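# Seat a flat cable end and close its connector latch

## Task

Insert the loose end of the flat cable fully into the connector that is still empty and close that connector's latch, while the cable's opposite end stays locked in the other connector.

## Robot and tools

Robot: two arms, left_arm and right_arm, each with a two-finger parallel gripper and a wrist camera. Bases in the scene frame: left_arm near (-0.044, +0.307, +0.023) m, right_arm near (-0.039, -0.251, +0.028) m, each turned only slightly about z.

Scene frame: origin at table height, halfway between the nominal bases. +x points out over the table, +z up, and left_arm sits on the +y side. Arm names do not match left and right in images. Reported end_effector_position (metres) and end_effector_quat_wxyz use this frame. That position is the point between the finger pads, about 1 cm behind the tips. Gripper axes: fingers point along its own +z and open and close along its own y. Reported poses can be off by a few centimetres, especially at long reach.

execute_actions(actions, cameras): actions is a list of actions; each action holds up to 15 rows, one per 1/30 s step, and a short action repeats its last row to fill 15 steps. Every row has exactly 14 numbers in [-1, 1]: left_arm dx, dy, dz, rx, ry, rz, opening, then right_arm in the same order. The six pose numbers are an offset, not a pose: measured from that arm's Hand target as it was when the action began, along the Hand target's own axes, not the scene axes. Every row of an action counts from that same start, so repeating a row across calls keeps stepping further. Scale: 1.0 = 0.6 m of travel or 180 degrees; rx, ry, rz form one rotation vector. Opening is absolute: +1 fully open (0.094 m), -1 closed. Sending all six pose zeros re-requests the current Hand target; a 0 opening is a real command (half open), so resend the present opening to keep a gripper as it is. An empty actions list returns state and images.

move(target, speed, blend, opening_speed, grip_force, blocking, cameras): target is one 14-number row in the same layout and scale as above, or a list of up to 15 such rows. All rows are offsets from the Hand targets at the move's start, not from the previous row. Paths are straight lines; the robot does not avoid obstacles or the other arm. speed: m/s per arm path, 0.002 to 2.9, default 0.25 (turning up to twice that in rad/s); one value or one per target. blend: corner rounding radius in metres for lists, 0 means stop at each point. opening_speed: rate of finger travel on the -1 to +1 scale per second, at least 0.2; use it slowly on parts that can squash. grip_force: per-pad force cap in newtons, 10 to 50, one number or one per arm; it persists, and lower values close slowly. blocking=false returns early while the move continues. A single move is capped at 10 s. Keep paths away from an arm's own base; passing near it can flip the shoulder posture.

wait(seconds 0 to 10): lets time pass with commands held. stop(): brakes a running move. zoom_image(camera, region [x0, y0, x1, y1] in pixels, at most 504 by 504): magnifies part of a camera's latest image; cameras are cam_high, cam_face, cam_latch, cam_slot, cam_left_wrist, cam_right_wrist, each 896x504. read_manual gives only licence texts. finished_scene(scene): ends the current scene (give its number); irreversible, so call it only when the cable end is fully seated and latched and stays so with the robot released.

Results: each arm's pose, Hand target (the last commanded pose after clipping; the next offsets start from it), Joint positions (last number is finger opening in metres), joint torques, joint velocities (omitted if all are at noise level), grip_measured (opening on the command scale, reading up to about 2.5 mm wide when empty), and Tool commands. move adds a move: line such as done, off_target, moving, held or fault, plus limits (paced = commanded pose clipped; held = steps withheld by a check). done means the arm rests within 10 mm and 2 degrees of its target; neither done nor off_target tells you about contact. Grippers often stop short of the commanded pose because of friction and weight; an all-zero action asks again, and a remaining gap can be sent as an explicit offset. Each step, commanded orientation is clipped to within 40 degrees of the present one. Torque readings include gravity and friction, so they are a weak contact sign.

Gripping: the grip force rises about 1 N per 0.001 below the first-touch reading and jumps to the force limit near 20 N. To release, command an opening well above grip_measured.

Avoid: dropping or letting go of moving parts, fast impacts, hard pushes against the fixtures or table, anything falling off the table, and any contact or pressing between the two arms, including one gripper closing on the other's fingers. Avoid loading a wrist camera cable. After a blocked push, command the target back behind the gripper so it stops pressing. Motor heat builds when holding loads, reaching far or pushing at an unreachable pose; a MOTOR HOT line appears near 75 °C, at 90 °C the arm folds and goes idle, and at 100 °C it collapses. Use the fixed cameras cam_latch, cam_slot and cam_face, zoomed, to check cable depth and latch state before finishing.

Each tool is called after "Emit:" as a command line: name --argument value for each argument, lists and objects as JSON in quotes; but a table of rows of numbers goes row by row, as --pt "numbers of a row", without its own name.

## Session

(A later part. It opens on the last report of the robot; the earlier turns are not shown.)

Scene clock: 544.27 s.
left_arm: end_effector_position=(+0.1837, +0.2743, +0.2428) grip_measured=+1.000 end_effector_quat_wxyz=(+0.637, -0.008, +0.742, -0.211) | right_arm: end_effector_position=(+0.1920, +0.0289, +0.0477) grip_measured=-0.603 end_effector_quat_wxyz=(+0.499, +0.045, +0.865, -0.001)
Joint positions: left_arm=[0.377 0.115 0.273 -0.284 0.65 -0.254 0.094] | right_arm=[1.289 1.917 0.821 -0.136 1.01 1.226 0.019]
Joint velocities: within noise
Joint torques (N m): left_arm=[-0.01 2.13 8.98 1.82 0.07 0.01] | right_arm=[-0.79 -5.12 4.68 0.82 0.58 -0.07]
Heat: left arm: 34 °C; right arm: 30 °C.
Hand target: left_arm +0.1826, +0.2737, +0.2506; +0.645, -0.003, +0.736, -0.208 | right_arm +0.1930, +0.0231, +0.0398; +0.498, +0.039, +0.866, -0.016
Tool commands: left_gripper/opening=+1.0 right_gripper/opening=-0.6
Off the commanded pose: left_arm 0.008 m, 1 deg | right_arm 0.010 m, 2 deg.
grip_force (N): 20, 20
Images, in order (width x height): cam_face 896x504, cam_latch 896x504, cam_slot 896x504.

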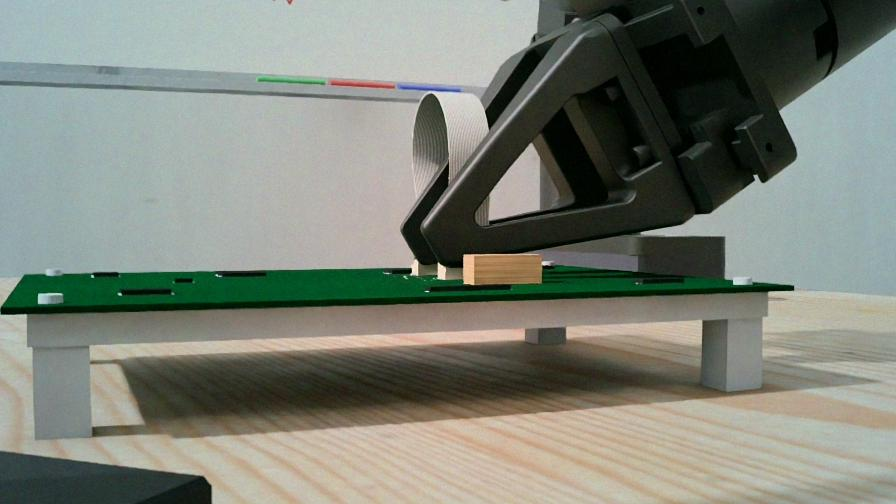

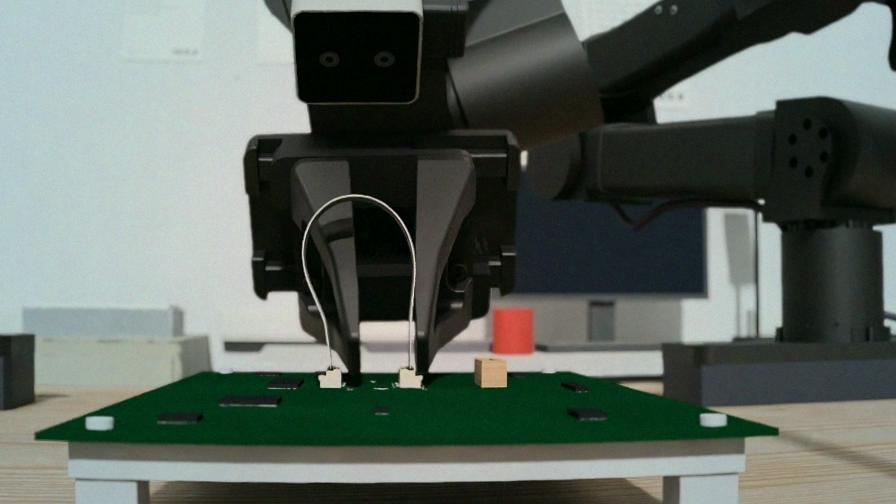

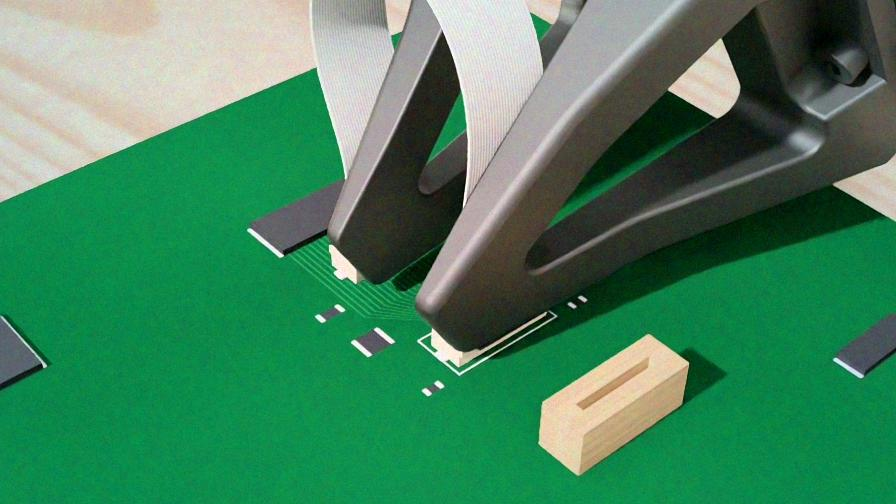

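Emit:
move --target '[0,0,0,0,0,0,1,0.0013,-0.00046,0.0007,0.00046,0.0001,-0.0008,-0.60]' --speed 0.01 --opening_speed 0.2 --cameras '["cam_latch","cam_slot"]'

Emit:
zoom_image --camera "cam_latch" --region '[390, 350, 430, 390]'

Emit:
zoom_image --camera "cam_slot" --region '[420, 280, 560, 380]'

Scene clock: 546.97 s.
left_arm: end_effector_position=(+0.1837, +0.2743, +0.2428) grip_measured=+1.000 end_effector_quat_wxyz=(+0.637, -0.008, +0.742, -0.211) | right_arm: end_effector_position=(+0.1920, +0.0289, +0.0477) grip_measured=-0.603 end_effector_quat_wxyz=(+0.499, +0.045, +0.865, -0.001)
Joint positions: left_arm=[0.377 0.115 0.273 -0.284 0.65 -0.254 0.094] | right_arm=[1.289 1.917 0.821 -0.136 1.01 1.226 0.019]
Joint torques (N m): left_arm=[-0.02 2.14 8.99 1.83 0.06 0.01] | right_arm=[-0.7 -4.94 4.66 0.82 0.59 -0.06]
Heat: left arm: 34 °C; right arm: 30 °C.
Hand target: left_arm +0.1826, +0.2737, +0.2506; +0.645, -0.003, +0.736, -0.208 | right_arm +0.1930, +0.0228, +0.0389; +0.498, +0.038, +0.866, -0.018
Off the commanded pose: left_arm 0.008 m, 1 deg | right_arm 0.011 m, 2 deg.
grip_force (N): 20, 20
move: off_target (right_arm)
Images, in order (width x height): cam_latch 896x504, cam_slot 896x504.

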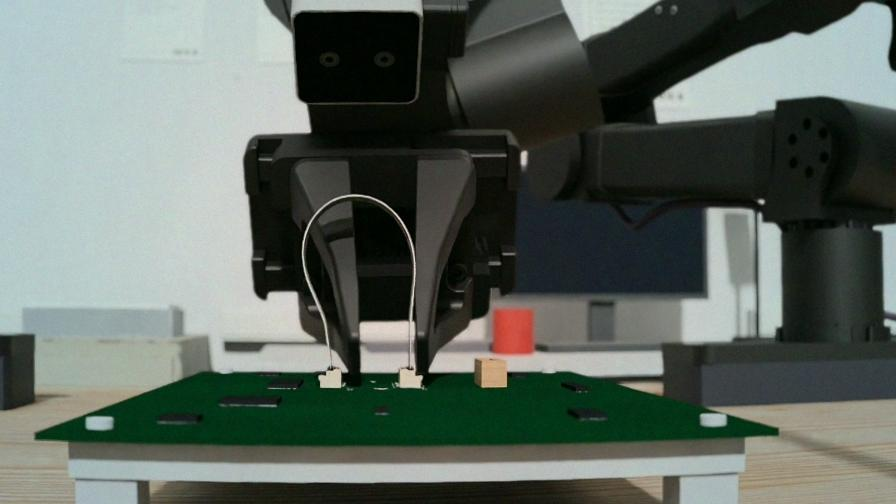

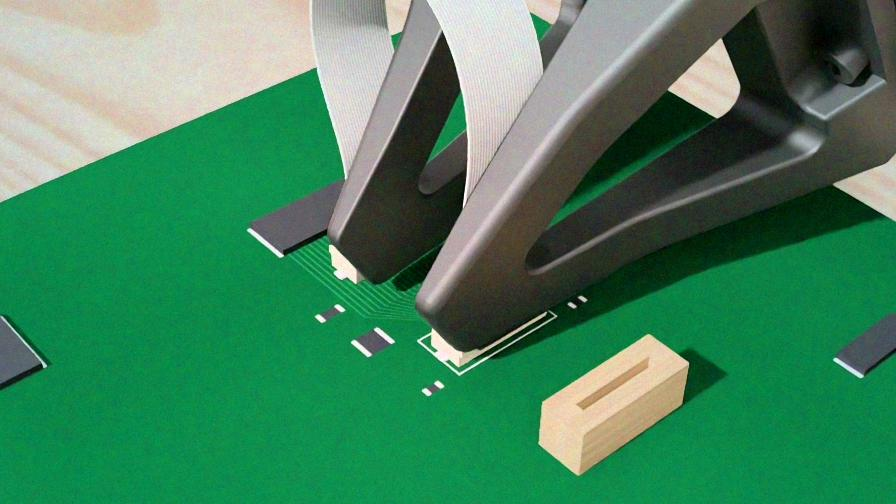

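Scaled by 12.600 from the camera's 896x504 image, which has a finer 1280x720 frame.

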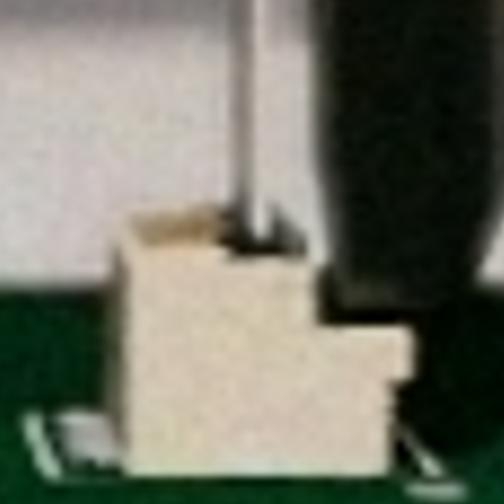

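Scaled by 3.600 from the camera's 896x504 image, which has a finer 1280x720 frame.

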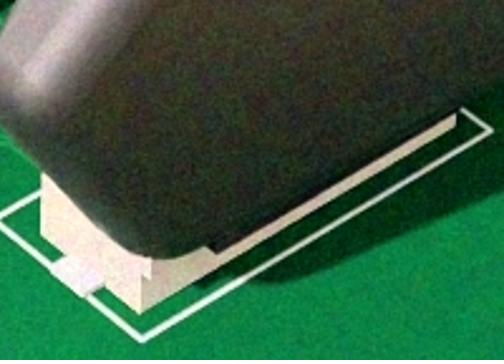

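Emit:
move --target '[0,0,0,0,0,0,1,0.0013,-0.00046,0.0007,0.00046,0.0001,-0.0008,-0.60]' --speed 0.01 --opening_speed 0.2

Emit:
move --target '[0,0,0,0,0,0,1,0.0013,-0.00046,0.0007,0.00046,0.0001,-0.0008,-0.60]' --speed 0.01 --opening_speed 0.2 --cameras '["cam_latch","cam_slot"]'

Emit:
zoom_image --camera "cam_latch" --region '[390, 350, 430, 390]'

Emit:
zoom_image --camera "cam_slot" --region '[420, 280, 560, 380]'

Scene clock: 548.43 s.
left_arm: end_effector_position=(+0.1837, +0.2743, +0.2428) grip_measured=+1.000 end_effector_quat_wxyz=(+0.637, -0.008, +0.742, -0.211) | right_arm: end_effector_position=(+0.1924, +0.0285, +0.0475) grip_measured=-0.603 end_effector_quat_wxyz=(+0.501, +0.045, +0.864, -0.003)
Joint positions: left_arm=[0.377 0.115 0.273 -0.284 0.65 -0.254 0.094] | right_arm=[1.289 1.92 0.821 -0.135 1.015 1.226 0.019]
Joint torques (N m): left_arm=[-0.01 2.11 8.99 1.83 0.06 0] | right_arm=[-0.7 -4.97 4.71 0.8 0.54 -0.07]
Heat: left arm: 34 °C; right arm: 30 °C.
Hand target: left_arm +0.1826, +0.2737, +0.2506; +0.645, -0.003, +0.736, -0.208 | right_arm +0.1929, +0.0225, +0.0380; +0.497, +0.037, +0.866, -0.019
Off the commanded pose: left_arm 0.008 m, 1 deg | right_arm 0.011 m, 2 deg.
grip_force (N): 20, 20
move: off_target (right_arm)

Scene clock: 549.13 s.
left_arm: end_effector_position=(+0.1837, +0.2743, +0.2428) grip_measured=+1.000 end_effector_quat_wxyz=(+0.637, -0.008, +0.742, -0.211) | right_arm: end_effector_position=(+0.1924, +0.0285, +0.0475) grip_measured=-0.603 end_effector_quat_wxyz=(+0.501, +0.045, +0.864, -0.003)
Joint positions: left_arm=[0.377 0.115 0.273 -0.284 0.65 -0.254 0.094] | right_arm=[1.289 1.92 0.821 -0.135 1.015 1.226 0.019]
Joint torques (N m): left_arm=[-0.02 2.14 9.05 1.84 0.07 0] | right_arm=[-0.69 -4.75 4.7 0.82 0.54 -0.07]
Heat: left arm: 34 °C; right arm: 30 °C.
Hand target: left_arm +0.1826, +0.2737, +0.2506; +0.645, -0.003, +0.736, -0.208 | right_arm +0.1929, +0.0222, +0.0371; +0.497, +0.036, +0.867, -0.020
Off the commanded pose: left_arm 0.008 m, 1 deg | right_arm 0.012 m, 2 deg.
grip_force (N): 20, 20
move: off_target (right_arm)
Images, in order (width x height): cam_latch 896x504, cam_slot 896x504.

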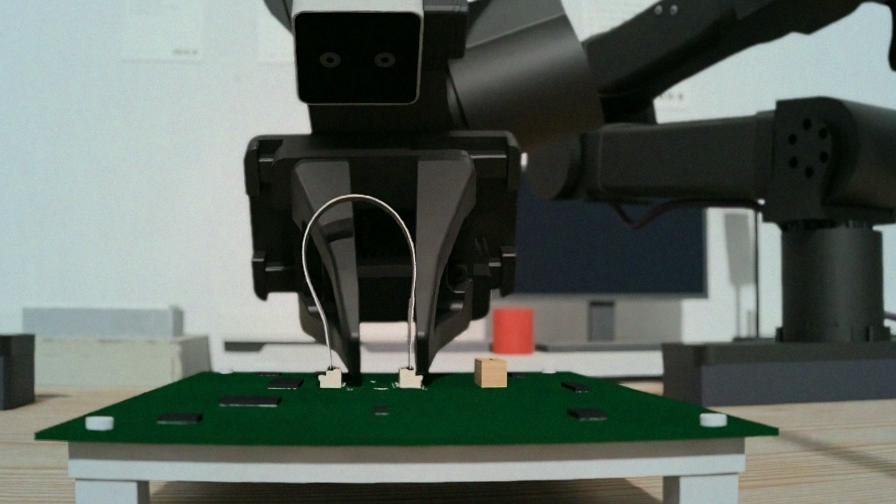

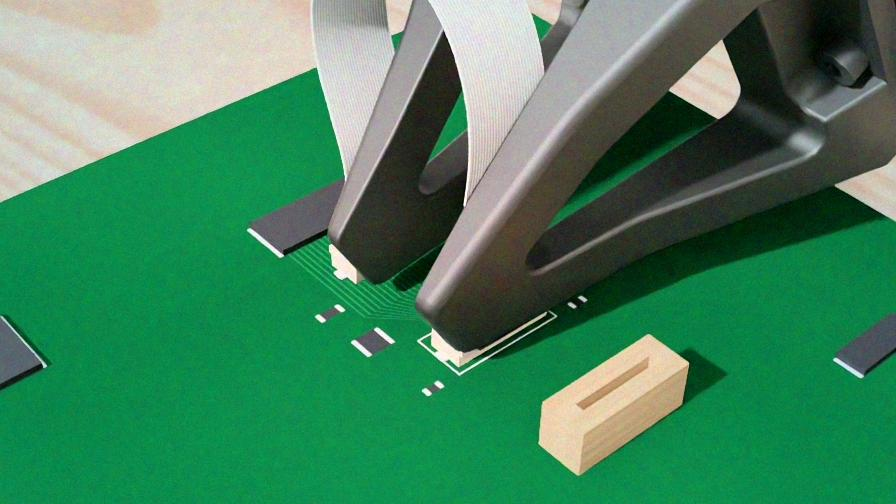

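Scaled by 12.600 from the camera's 896x504 image, which has a finer 1280x720 frame.

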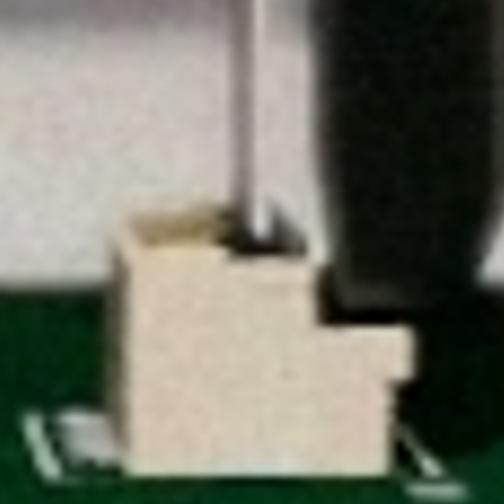

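Scaled by 3.600 from the camera's 896x504 image, which has a finer 1280x720 frame.

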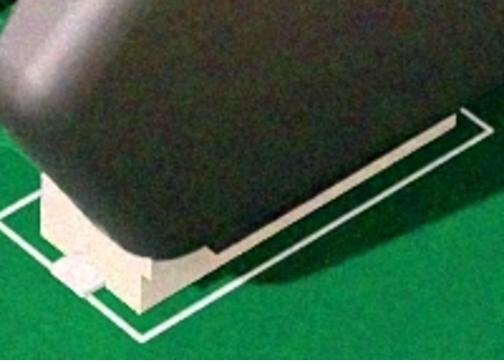

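Emit:
move --target '[0,0,0,0,0,0,1,0.0026,-0.00092,0.0014,0.00092,0.0002,-0.0016,-0.60]' --speed 0.01 --opening_speed 0.2

Emit:
move --target '[0,0,0,0,0,0,1,0.0026,-0.00092,0.0014,0.00092,0.0002,-0.0016,-0.60]' --speed 0.01 --opening_speed 0.2 --cameras '["cam_latch","cam_slot","cam_face"]'

Emit:
zoom_image --camera "cam_latch" --region '[390, 350, 430, 390]'

Emit:
zoom_image --camera "cam_slot" --region '[420, 280, 560, 380]'

Emit:
zoom_image --camera "cam_face" --region '[405, 235, 485, 295]'

Scene clock: 551.27 s.
left_arm: end_effector_position=(+0.1837, +0.2743, +0.2428) grip_measured=+1.000 end_effector_quat_wxyz=(+0.637, -0.008, +0.742, -0.211) | right_arm: end_effector_position=(+0.1933, +0.0277, +0.0473) grip_measured=-0.603 end_effector_quat_wxyz=(+0.505, +0.045, +0.862, -0.005)
Joint positions: left_arm=[0.377 0.115 0.273 -0.284 0.65 -0.254 0.094] | right_arm=[1.289 1.927 0.821 -0.131 1.026 1.226 0.019]
Joint torques (N m): left_arm=[0.01 2.13 8.98 1.82 0.07 0.01] | right_arm=[-0.7 -4.83 4.6 0.77 0.41 -0.08]
Heat: left arm: 34 °C; right arm: 30 °C.
Hand target: left_arm +0.1826, +0.2737, +0.2506; +0.645, -0.003, +0.736, -0.208 | right_arm +0.1928, +0.0217, +0.0354; +0.497, +0.035, +0.867, -0.023
Off the commanded pose: left_arm 0.008 m, 1 deg | right_arm 0.013 m, 3 deg.
grip_force (N): 20, 20
move: off_target (right_arm)

Scene clock: 552.00 s.
left_arm: end_effector_position=(+0.1837, +0.2743, +0.2428) grip_measured=+1.000 end_effector_quat_wxyz=(+0.637, -0.008, +0.742, -0.211) | right_arm: end_effector_position=(+0.1936, +0.0275, +0.0471) grip_measured=-0.603 end_effector_quat_wxyz=(+0.507, +0.045, +0.861, -0.006)
Joint positions: left_arm=[0.377 0.115 0.273 -0.284 0.65 -0.254 0.094] | right_arm=[1.289 1.93 0.821 -0.128 1.031 1.226 0.019]
Joint torques (N m): left_arm=[-0.03 2.11 9.02 1.83 0.07 0.01] | right_arm=[-0.66 -4.67 4.68 0.75 0.38 -0.07]
Heat: left arm: 34 °C; right arm: 30 °C.
Hand target: left_arm +0.1826, +0.2737, +0.2506; +0.645, -0.003, +0.736, -0.208 | right_arm +0.1926, +0.0211, +0.0336; +0.496, +0.033, +0.867, -0.025
Off the commanded pose: left_arm 0.008 m, 1 deg | right_arm 0.015 m, 3 deg.
grip_force (N): 20, 20
move: off_target (right_arm)
Images, in order (width x height): cam_face 896x504, cam_latch 896x504, cam_slot 896x504.

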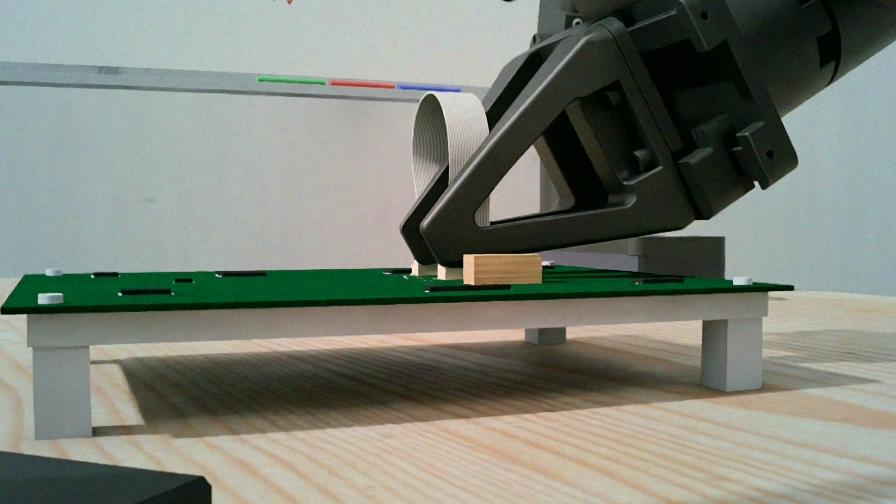

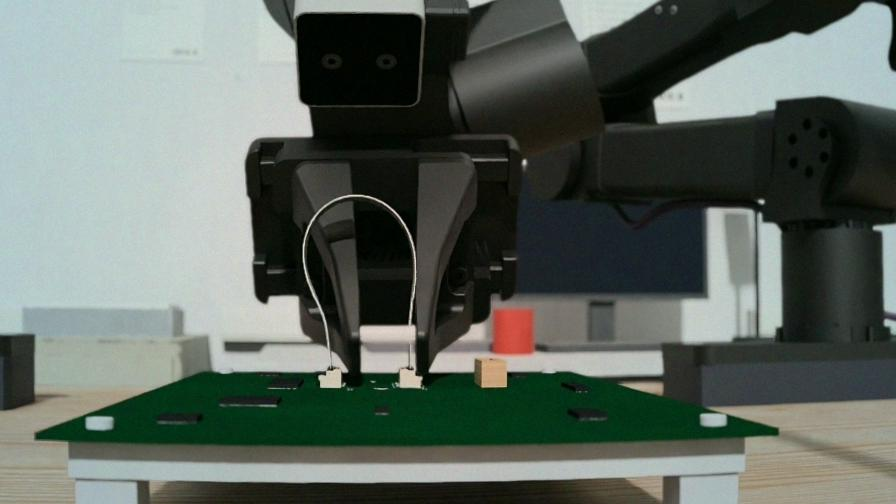

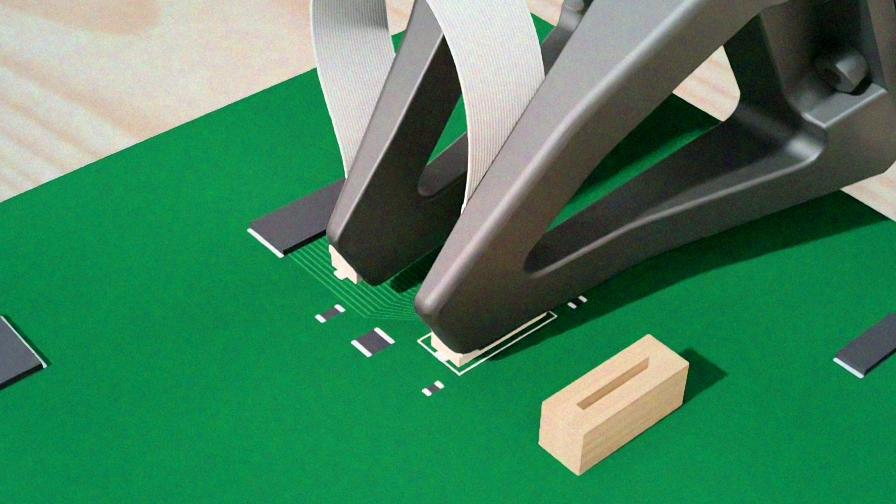

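Scaled by 12.600 from the camera's 896x504 image, which has a finer 1280x720 frame.

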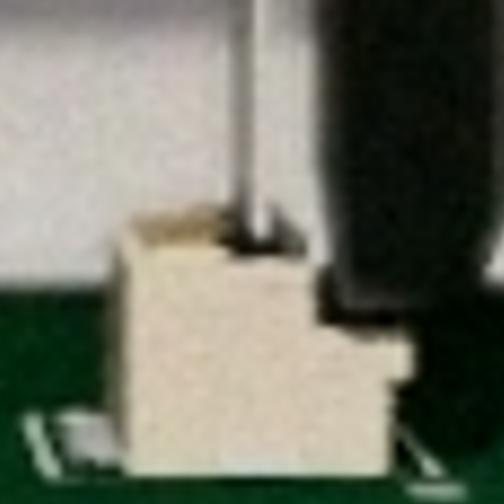

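Scaled by 3.600 from the camera's 896x504 image, which has a finer 1280x720 frame.

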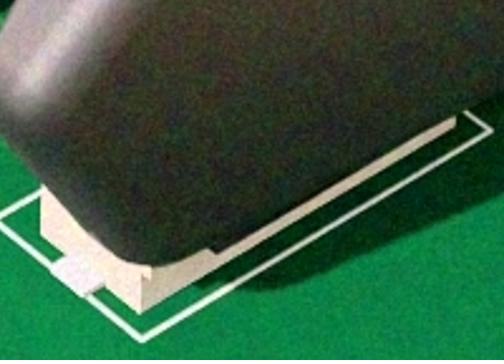

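Scaled by 6.300 from the camera's 896x504 image, which has a finer 1280x720 frame.

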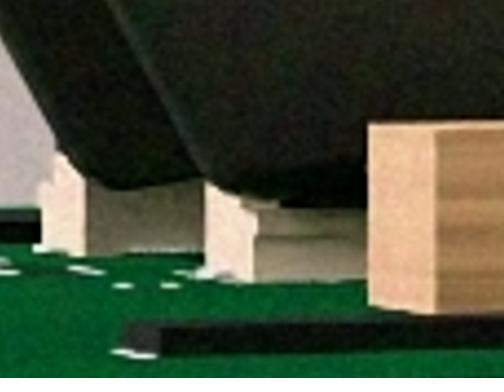

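Emit:
zoom_image --camera "cam_latch" --region '[310, 340, 370, 395]'

Emit:
move --target '[0,0,0,0,0,0,1,-0.01496,0.00453,-0.00795,-0.00524,-0.00136,0.00898,-0.60]' --speed 0.01

Emit:
move --target '[0,0,0,0,0,0,1,-0.01496,0.00453,-0.00795,-0.00524,-0.00136,0.00898,-0.60]' --speed 0.01 --cameras '["cam_latch"]'

Emit:
zoom_image --camera "cam_latch" --region '[390, 350, 430, 390]'

Scaled by 8.400 from the camera's 896x504 image, which has a finer 1280x720 frame.

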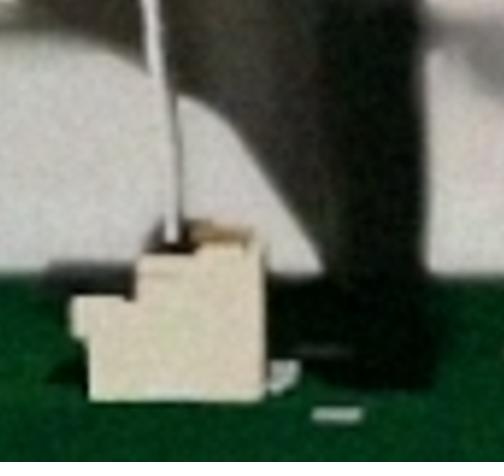

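Scene clock: 555.17 s.
left_arm: end_effector_position=(+0.1837, +0.2743, +0.2428) grip_measured=+1.000 end_effector_quat_wxyz=(+0.637, -0.008, +0.742, -0.211) | right_arm: end_effector_position=(+0.1936, +0.0276, +0.0471) grip_measured=-0.603 end_effector_quat_wxyz=(+0.507, +0.045, +0.861, -0.006)
Joint positions: left_arm=[0.377 0.115 0.273 -0.284 0.65 -0.254 0.094] | right_arm=[1.289 1.93 0.821 -0.127 1.031 1.226 0.019]
Joint torques (N m): left_arm=[-0.02 2.15 9.01 1.83 0.06 0.01] | right_arm=[-0.76 -7.05 4.52 0.75 0.34 -0.06]
Heat: left arm: 34 °C; right arm: 30 °C.
Hand target: left_arm +0.1826, +0.2737, +0.2506; +0.645, -0.003, +0.736, -0.208 | right_arm +0.1933, +0.0239, +0.0437; +0.499, +0.042, +0.866, -0.011
Off the commanded pose: left_arm 0.008 m, 1 deg | right_arm 0.005 m, 1 deg.
grip_force (N): 20, 20
move: done

Scene clock: 557.07 s.
left_arm: end_effector_position=(+0.1837, +0.2743, +0.2428) grip_measured=+1.000 end_effector_quat_wxyz=(+0.637, -0.008, +0.742, -0.211) | right_arm: end_effector_position=(+0.1925, +0.0299, +0.0477) grip_measured=-0.603 end_effector_quat_wxyz=(+0.501, +0.046, +0.864, +0.001)
Joint positions: left_arm=[0.377 0.115 0.273 -0.284 0.65 -0.254 0.094] | right_arm=[1.289 1.92 0.821 -0.127 1.013 1.226 0.019]
Joint torques (N m): left_arm=[0.09 2.13 9.06 1.82 0.06 -0.01] | right_arm=[-0.8 -8.99 4.36 0.77 0.53 -0.06]
Heat: left arm: 34 °C; right arm: 30 °C.
Hand target: left_arm +0.1826, +0.2737, +0.2506; +0.645, -0.003, +0.736, -0.208 | right_arm +0.1939, +0.0264, +0.0540; +0.501, +0.050, +0.864, +0.003
Off the commanded pose: left_arm 0.008 m, 1 deg | right_arm 0.007 m, 0 deg.
grip_force (N): 20, 20
move: done
Images, in order (width x height): cam_latch 896x504.

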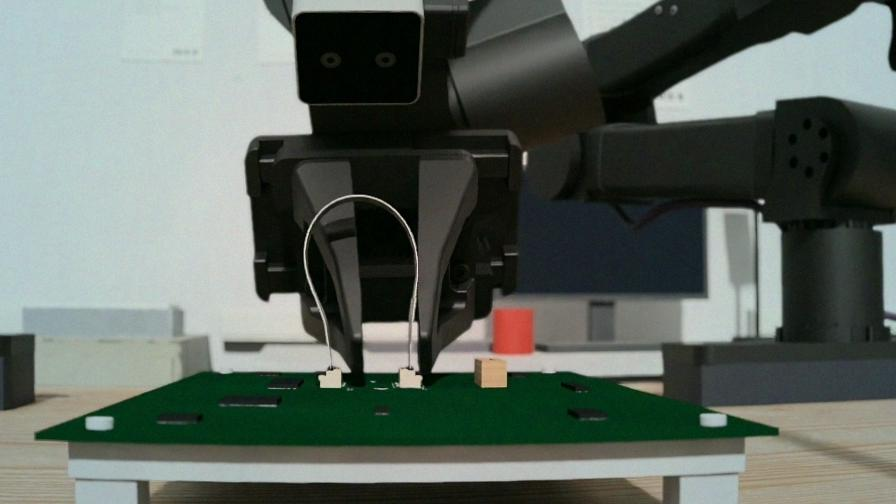

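Scaled by 12.600 from the camera's 896x504 image, which has a finer 1280x720 frame.

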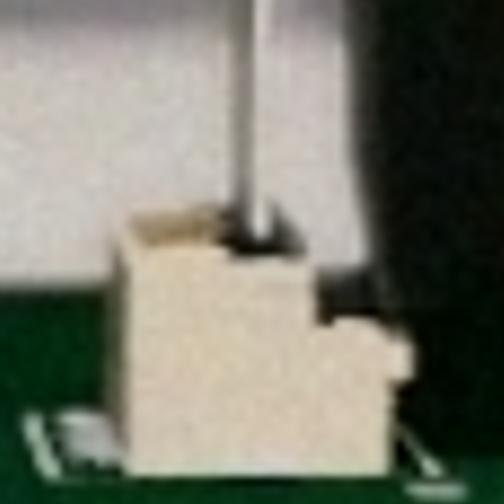

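Emit:
move --target '[0,0,0,0,0,0,1,-0.01496,0.00453,-0.00795,-0.00524,-0.00136,0.00898,-0.60]' --speed 0.01 --cameras '["cam_latch","cam_slot"]'

Emit:
zoom_image --camera "cam_latch" --region '[390, 350, 430, 390]'

Emit:
zoom_image --camera "cam_slot" --region '[420, 280, 560, 380]'

Scene clock: 559.63 s.
left_arm: end_effector_position=(+0.1837, +0.2743, +0.2428) grip_measured=+1.000 end_effector_quat_wxyz=(+0.637, -0.008, +0.742, -0.211) | right_arm: end_effector_position=(+0.1919, +0.0343, +0.0556) grip_measured=-0.603 end_effector_quat_wxyz=(+0.497, +0.053, +0.866, +0.018)
Joint positions: left_arm=[0.377 0.115 0.273 -0.284 0.65 -0.254 0.094] | right_arm=[1.289 1.887 0.821 -0.127 0.995 1.226 0.019]
Joint torques (N m): left_arm=[0.02 2.13 9.02 1.82 0.06 0] | right_arm=[-0.85 -9.13 4.38 0.8 0.71 -0.06]
Heat: left arm: 34 °C; right arm: 30 °C.
Hand target: left_arm +0.1826, +0.2737, +0.2506; +0.645, -0.003, +0.736, -0.208 | right_arm +0.1944, +0.0285, +0.0643; +0.503, +0.058, +0.862, +0.017
Off the commanded pose: left_arm 0.008 m, 1 deg | right_arm 0.011 m, 1 deg.
grip_force (N): 20, 20
move: off_target (right_arm)
Images, in order (width x height): cam_latch 896x504, cam_slot 896x504.

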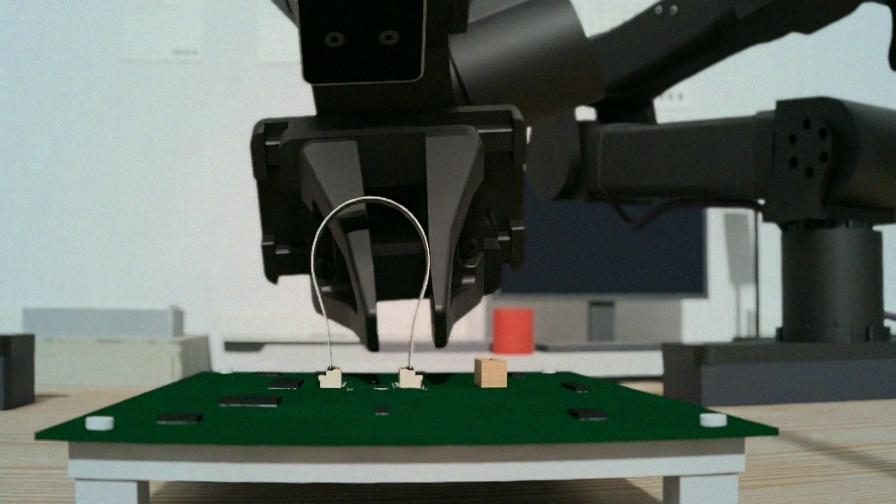

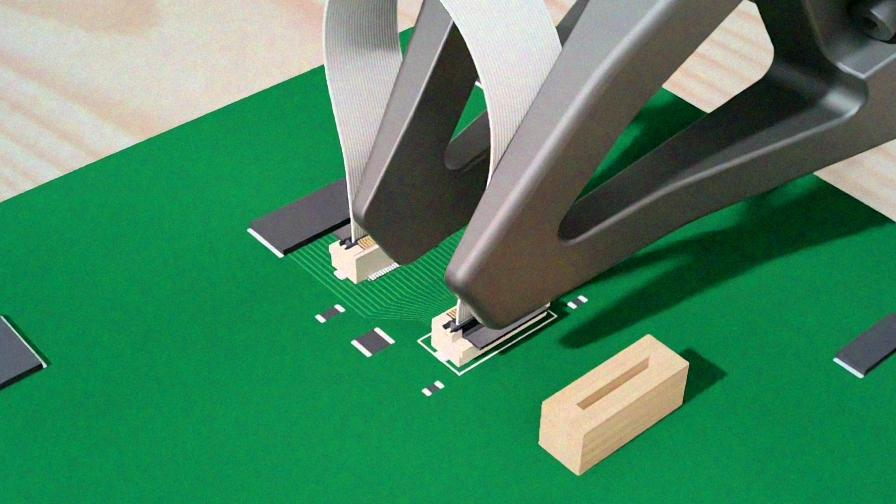

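Scaled by 12.600 from the camera's 896x504 image, which has a finer 1280x720 frame.

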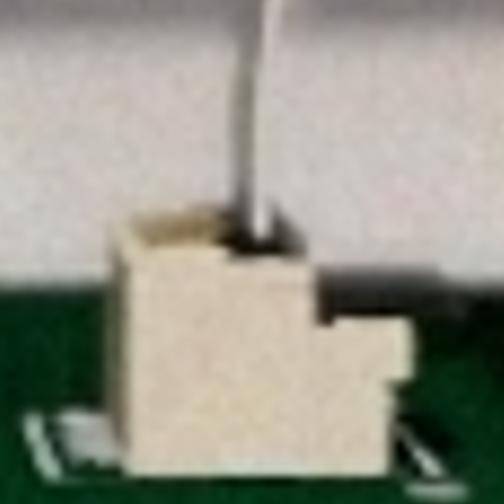

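Scaled by 3.600 from the camera's 896x504 image, which has a finer 1280x720 frame.

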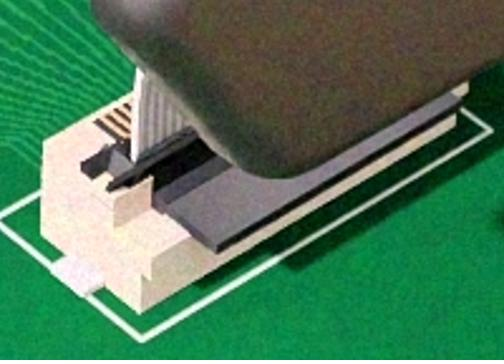

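Emit:
execute_actions --actions '[]' --cameras '["cam_face","cam_latch","cam_right_wrist","cam_high"]'

Emit:
zoom_image --camera "cam_latch" --region '[270, 180, 480, 390]'

Emit:
zoom_image --camera "cam_face" --region '[380, 60, 600, 290]'

Scene clock: 561.47 s.
left_arm: end_effector_position=(+0.1837, +0.2743, +0.2428) grip_measured=+1.000 end_effector_quat_wxyz=(+0.637, -0.008, +0.742, -0.211) | right_arm: end_effector_position=(+0.1919, +0.0343, +0.0556) grip_measured=-0.603 end_effector_quat_wxyz=(+0.497, +0.053, +0.866, +0.018)
Joint positions: left_arm=[0.377 0.115 0.273 -0.284 0.65 -0.254 0.094] | right_arm=[1.289 1.887 0.821 -0.127 0.995 1.226 0.019]
Joint velocities: within noise
Joint torques (N m): left_arm=[0.05 2.1 9.03 1.83 0.08 0] | right_arm=[-0.83 -9.09 4.37 0.8 0.72 -0.05]
Heat: left arm: 34 °C; right arm: 30 °C.
Hand target: left_arm +0.1826, +0.2737, +0.2506; +0.645, -0.003, +0.736, -0.208 | right_arm +0.1944, +0.0285, +0.0643; +0.503, +0.058, +0.862, +0.017
Tool commands: left_gripper/opening=+1.0 right_gripper/opening=-0.6
Off the commanded pose: left_arm 0.008 m, 1 deg | right_arm 0.011 m, 1 deg.
grip_force (N): 20, 20
camera_calibration:
cam_right_wrist: T_world_to_cam=[[-0.0541147, -0.997679, -0.041331, 0.0429721], [-0.835474, 0.0679076, -0.545319, 0.224043], [0.54686, 0.00502125, -0.837209, 0.0324747], [0, 0, 0, 1]] pos_world=[0.171748, 0.0274951, 0.151139]
Images, in order (width x height): cam_high 896x504, cam_face 896x504, cam_latch 896x504, cam_right_wrist 896x504.

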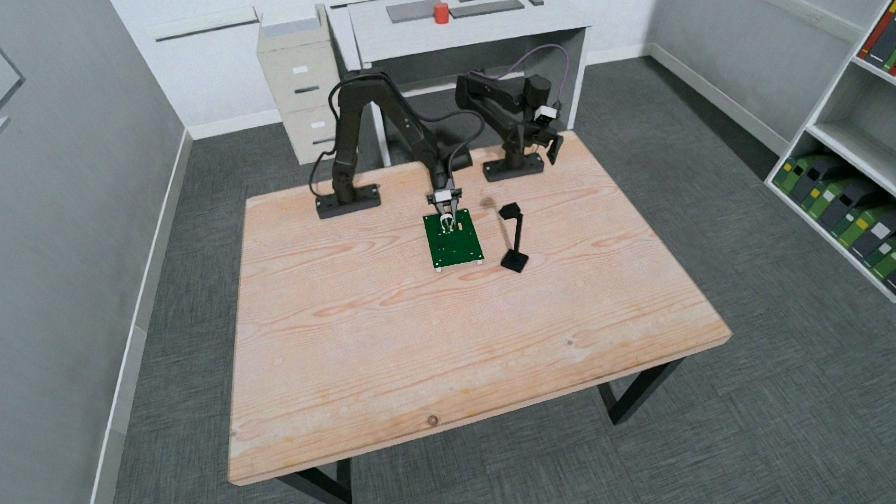

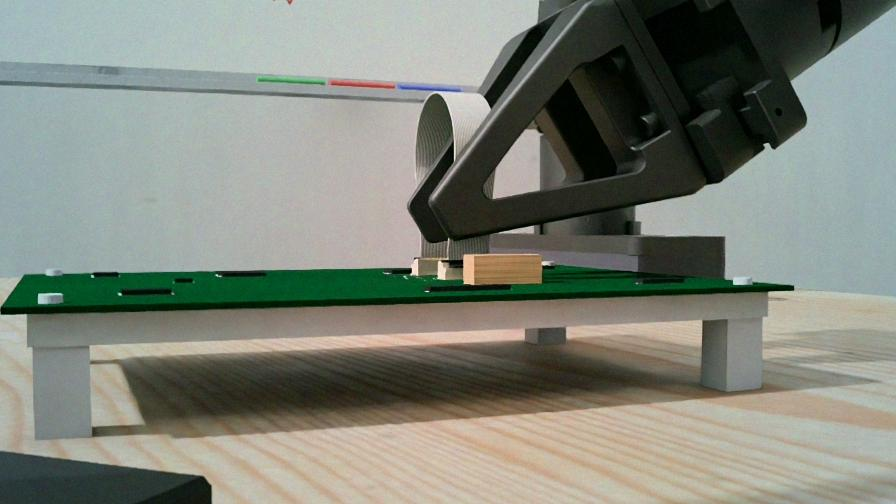

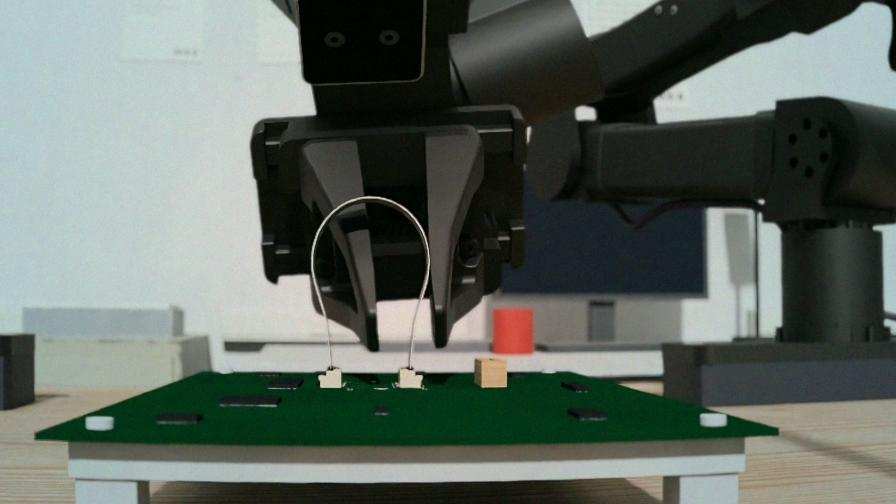

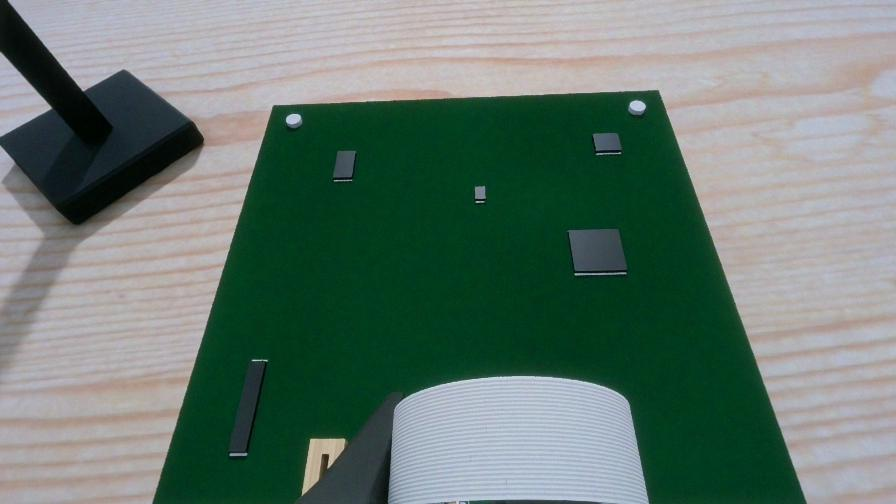

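Scaled by 2.400 from the camera's 896x504 image, which has a finer 1280x720 frame.

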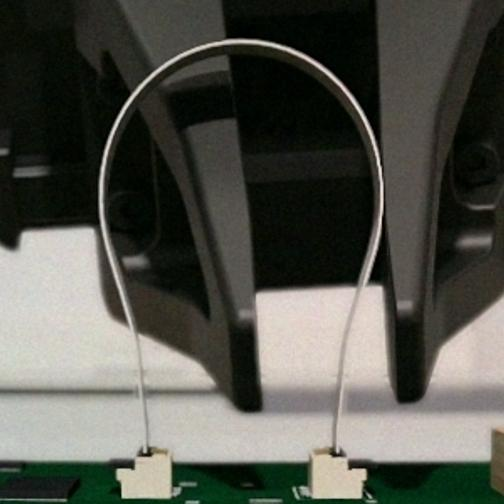

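Scaled by 2.191 from the camera's 896x504 image, which has a finer 1280x720 frame.

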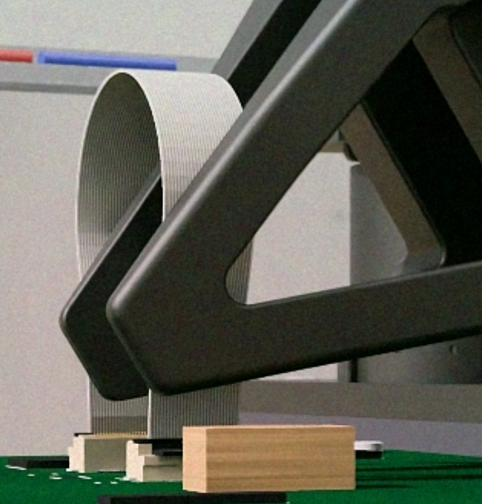

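Emit:
move --target '[0,0,0,0,0,0,1,0,0,0,0,0,0,-0.55]' --speed 0.01 --opening_speed 0.2

Emit:
move --target '[0,0,0,0,0,0,1,0,0,-0.0333,0,0,0,-0.55]' --speed 0.02 --cameras '["cam_latch","cam_face"]'

Emit:
zoom_image --camera "cam_latch" --region '[270, 180, 480, 390]'

Scene clock: 564.60 s.
left_arm: end_effector_position=(+0.1837, +0.2743, +0.2428) grip_measured=+1.000 end_effector_quat_wxyz=(+0.637, -0.008, +0.742, -0.211) | right_arm: end_effector_position=(+0.1919, +0.0343, +0.0556) grip_measured=-0.553 end_effector_quat_wxyz=(+0.497, +0.053, +0.866, +0.018)
Joint positions: left_arm=[0.377 0.115 0.273 -0.284 0.65 -0.254 0.094] | right_arm=[1.289 1.887 0.821 -0.127 0.995 1.226 0.021]
Joint torques (N m): left_arm=[0.01 2.07 9.03 1.82 0.05 0.01] | right_arm=[-0.81 -9.11 4.34 0.81 0.7 -0.06]
Heat: left arm: 34 °C; right arm: 30 °C.
Hand target: left_arm +0.1826, +0.2737, +0.2506; +0.645, -0.003, +0.736, -0.208 | right_arm +0.1944, +0.0285, +0.0643; +0.503, +0.058, +0.862, +0.017
Off the commanded pose: left_arm 0.008 m, 1 deg | right_arm 0.011 m, 1 deg.
grip_force (N): 20, 20
move: off_target (right_arm)

Scene clock: 566.17 s.
left_arm: end_effector_position=(+0.1837, +0.2743, +0.2428) grip_measured=+1.000 end_effector_quat_wxyz=(+0.637, -0.008, +0.742, -0.211) | right_arm: end_effector_position=(+0.1759, +0.0252, +0.0583) grip_measured=-0.553 end_effector_quat_wxyz=(+0.489, +0.047, +0.871, +0.005)
Joint positions: left_arm=[0.377 0.115 0.273 -0.284 0.65 -0.254 0.094] | right_arm=[1.332 1.856 0.821 -0.263 0.999 1.313 0.021]
Joint torques (N m): left_arm=[0.03 2.14 9.02 1.84 0.07 0] | right_arm=[0.61 -8.77 6.54 0.61 0.9 0.08]
Heat: left arm: 34 °C; right arm: 30 °C.
Hand target: left_arm +0.1826, +0.2737, +0.2506; +0.645, -0.003, +0.736, -0.208 | right_arm +0.1771, +0.0290, +0.0741; +0.503, +0.058, +0.862, +0.017
Off the commanded pose: left_arm 0.008 m, 1 deg | right_arm 0.016 m, 3 deg.
grip_force (N): 20, 20
move: off_target (right_arm)
Images, in order (width x height): cam_face 896x504, cam_latch 896x504.

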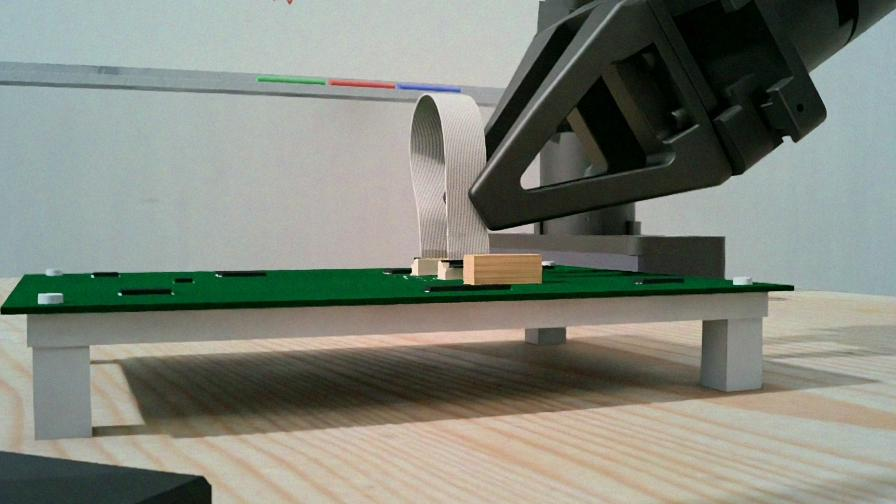

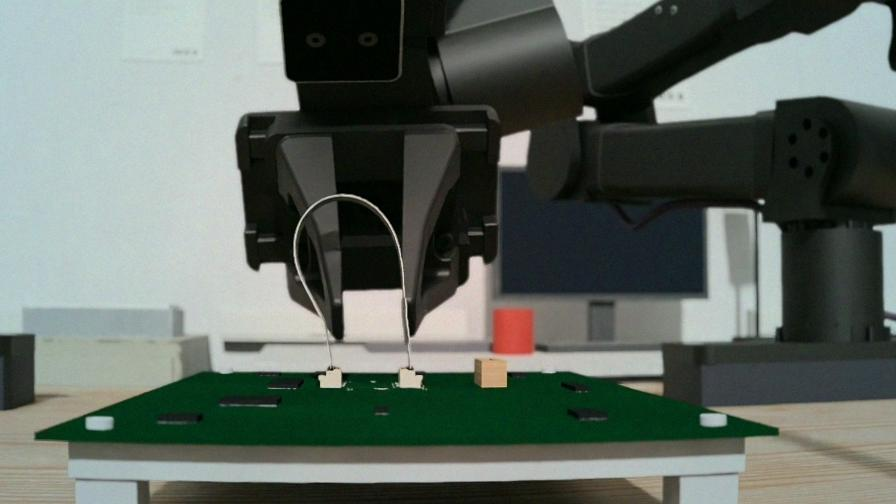

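Scaled by 2.400 from the camera's 896x504 image, which has a finer 1280x720 frame.

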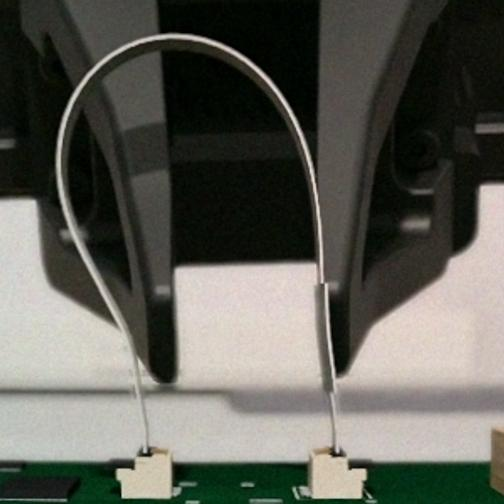

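Emit:
move --target '[0,0,0,0,0,0,1,0,0.0083,-0.05,0,0,0,-0.55]' --speed 0.03 --cameras '["cam_latch","cam_face"]'

Scene clock: 568.63 s.
left_arm: end_effector_position=(+0.1837, +0.2743, +0.2428) grip_measured=+1.000 end_effector_quat_wxyz=(+0.637, -0.008, +0.742, -0.211) | right_arm: end_effector_position=(+0.1494, +0.0265, +0.0708) grip_measured=-0.553 end_effector_quat_wxyz=(+0.489, +0.045, +0.871, -0.003)
Joint positions: left_arm=[0.377 0.115 0.273 -0.284 0.65 -0.254 0.094] | right_arm=[1.423 1.844 0.886 -0.503 1.017 1.487 0.021]
Joint torques (N m): left_arm=[0.01 2.09 9.02 1.82 0.08 0.01] | right_arm=[0.54 -8.62 7.79 0.42 0.95 0.1]
Heat: left arm: 34 °C; right arm: 30 °C.
Hand target: left_arm +0.1826, +0.2737, +0.2506; +0.645, -0.003, +0.736, -0.208 | right_arm +0.1514, +0.0348, +0.0893; +0.503, +0.058, +0.862, +0.017
Off the commanded pose: left_arm 0.008 m, 1 deg | right_arm 0.020 m, 3 deg.
grip_force (N): 20, 20
move: off_target (right_arm)
Images, in order (width x height): cam_face 896x504, cam_latch 896x504.

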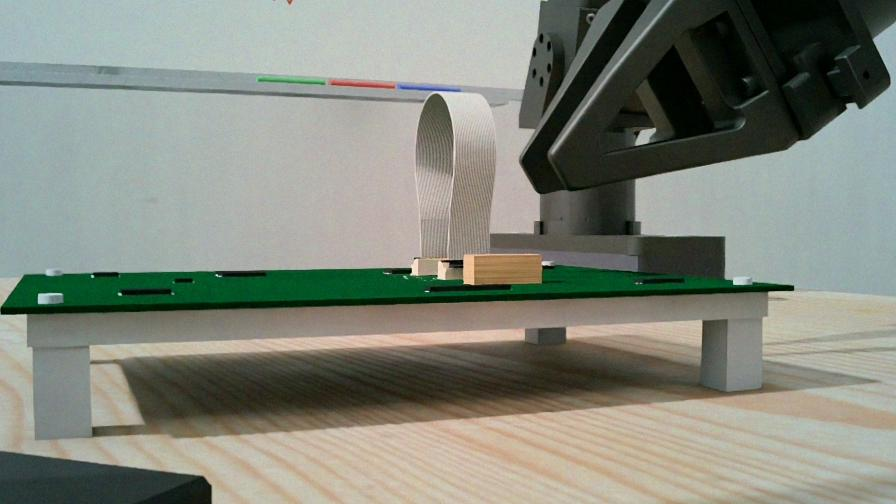

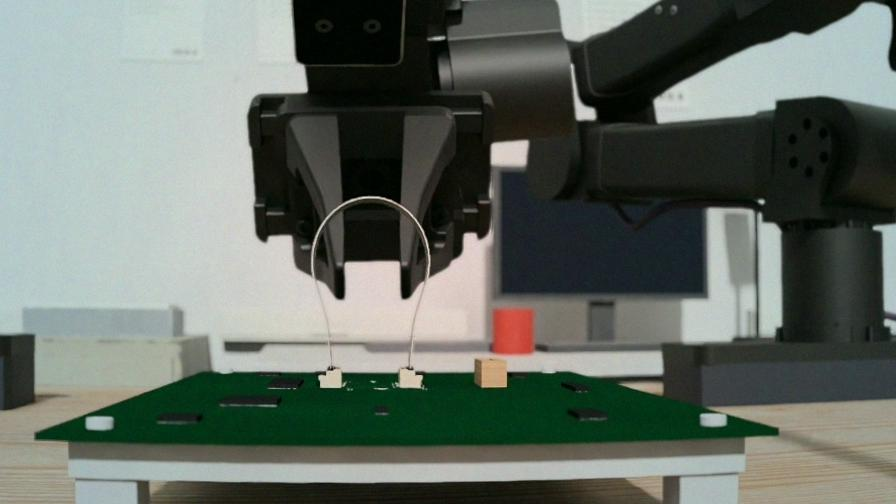

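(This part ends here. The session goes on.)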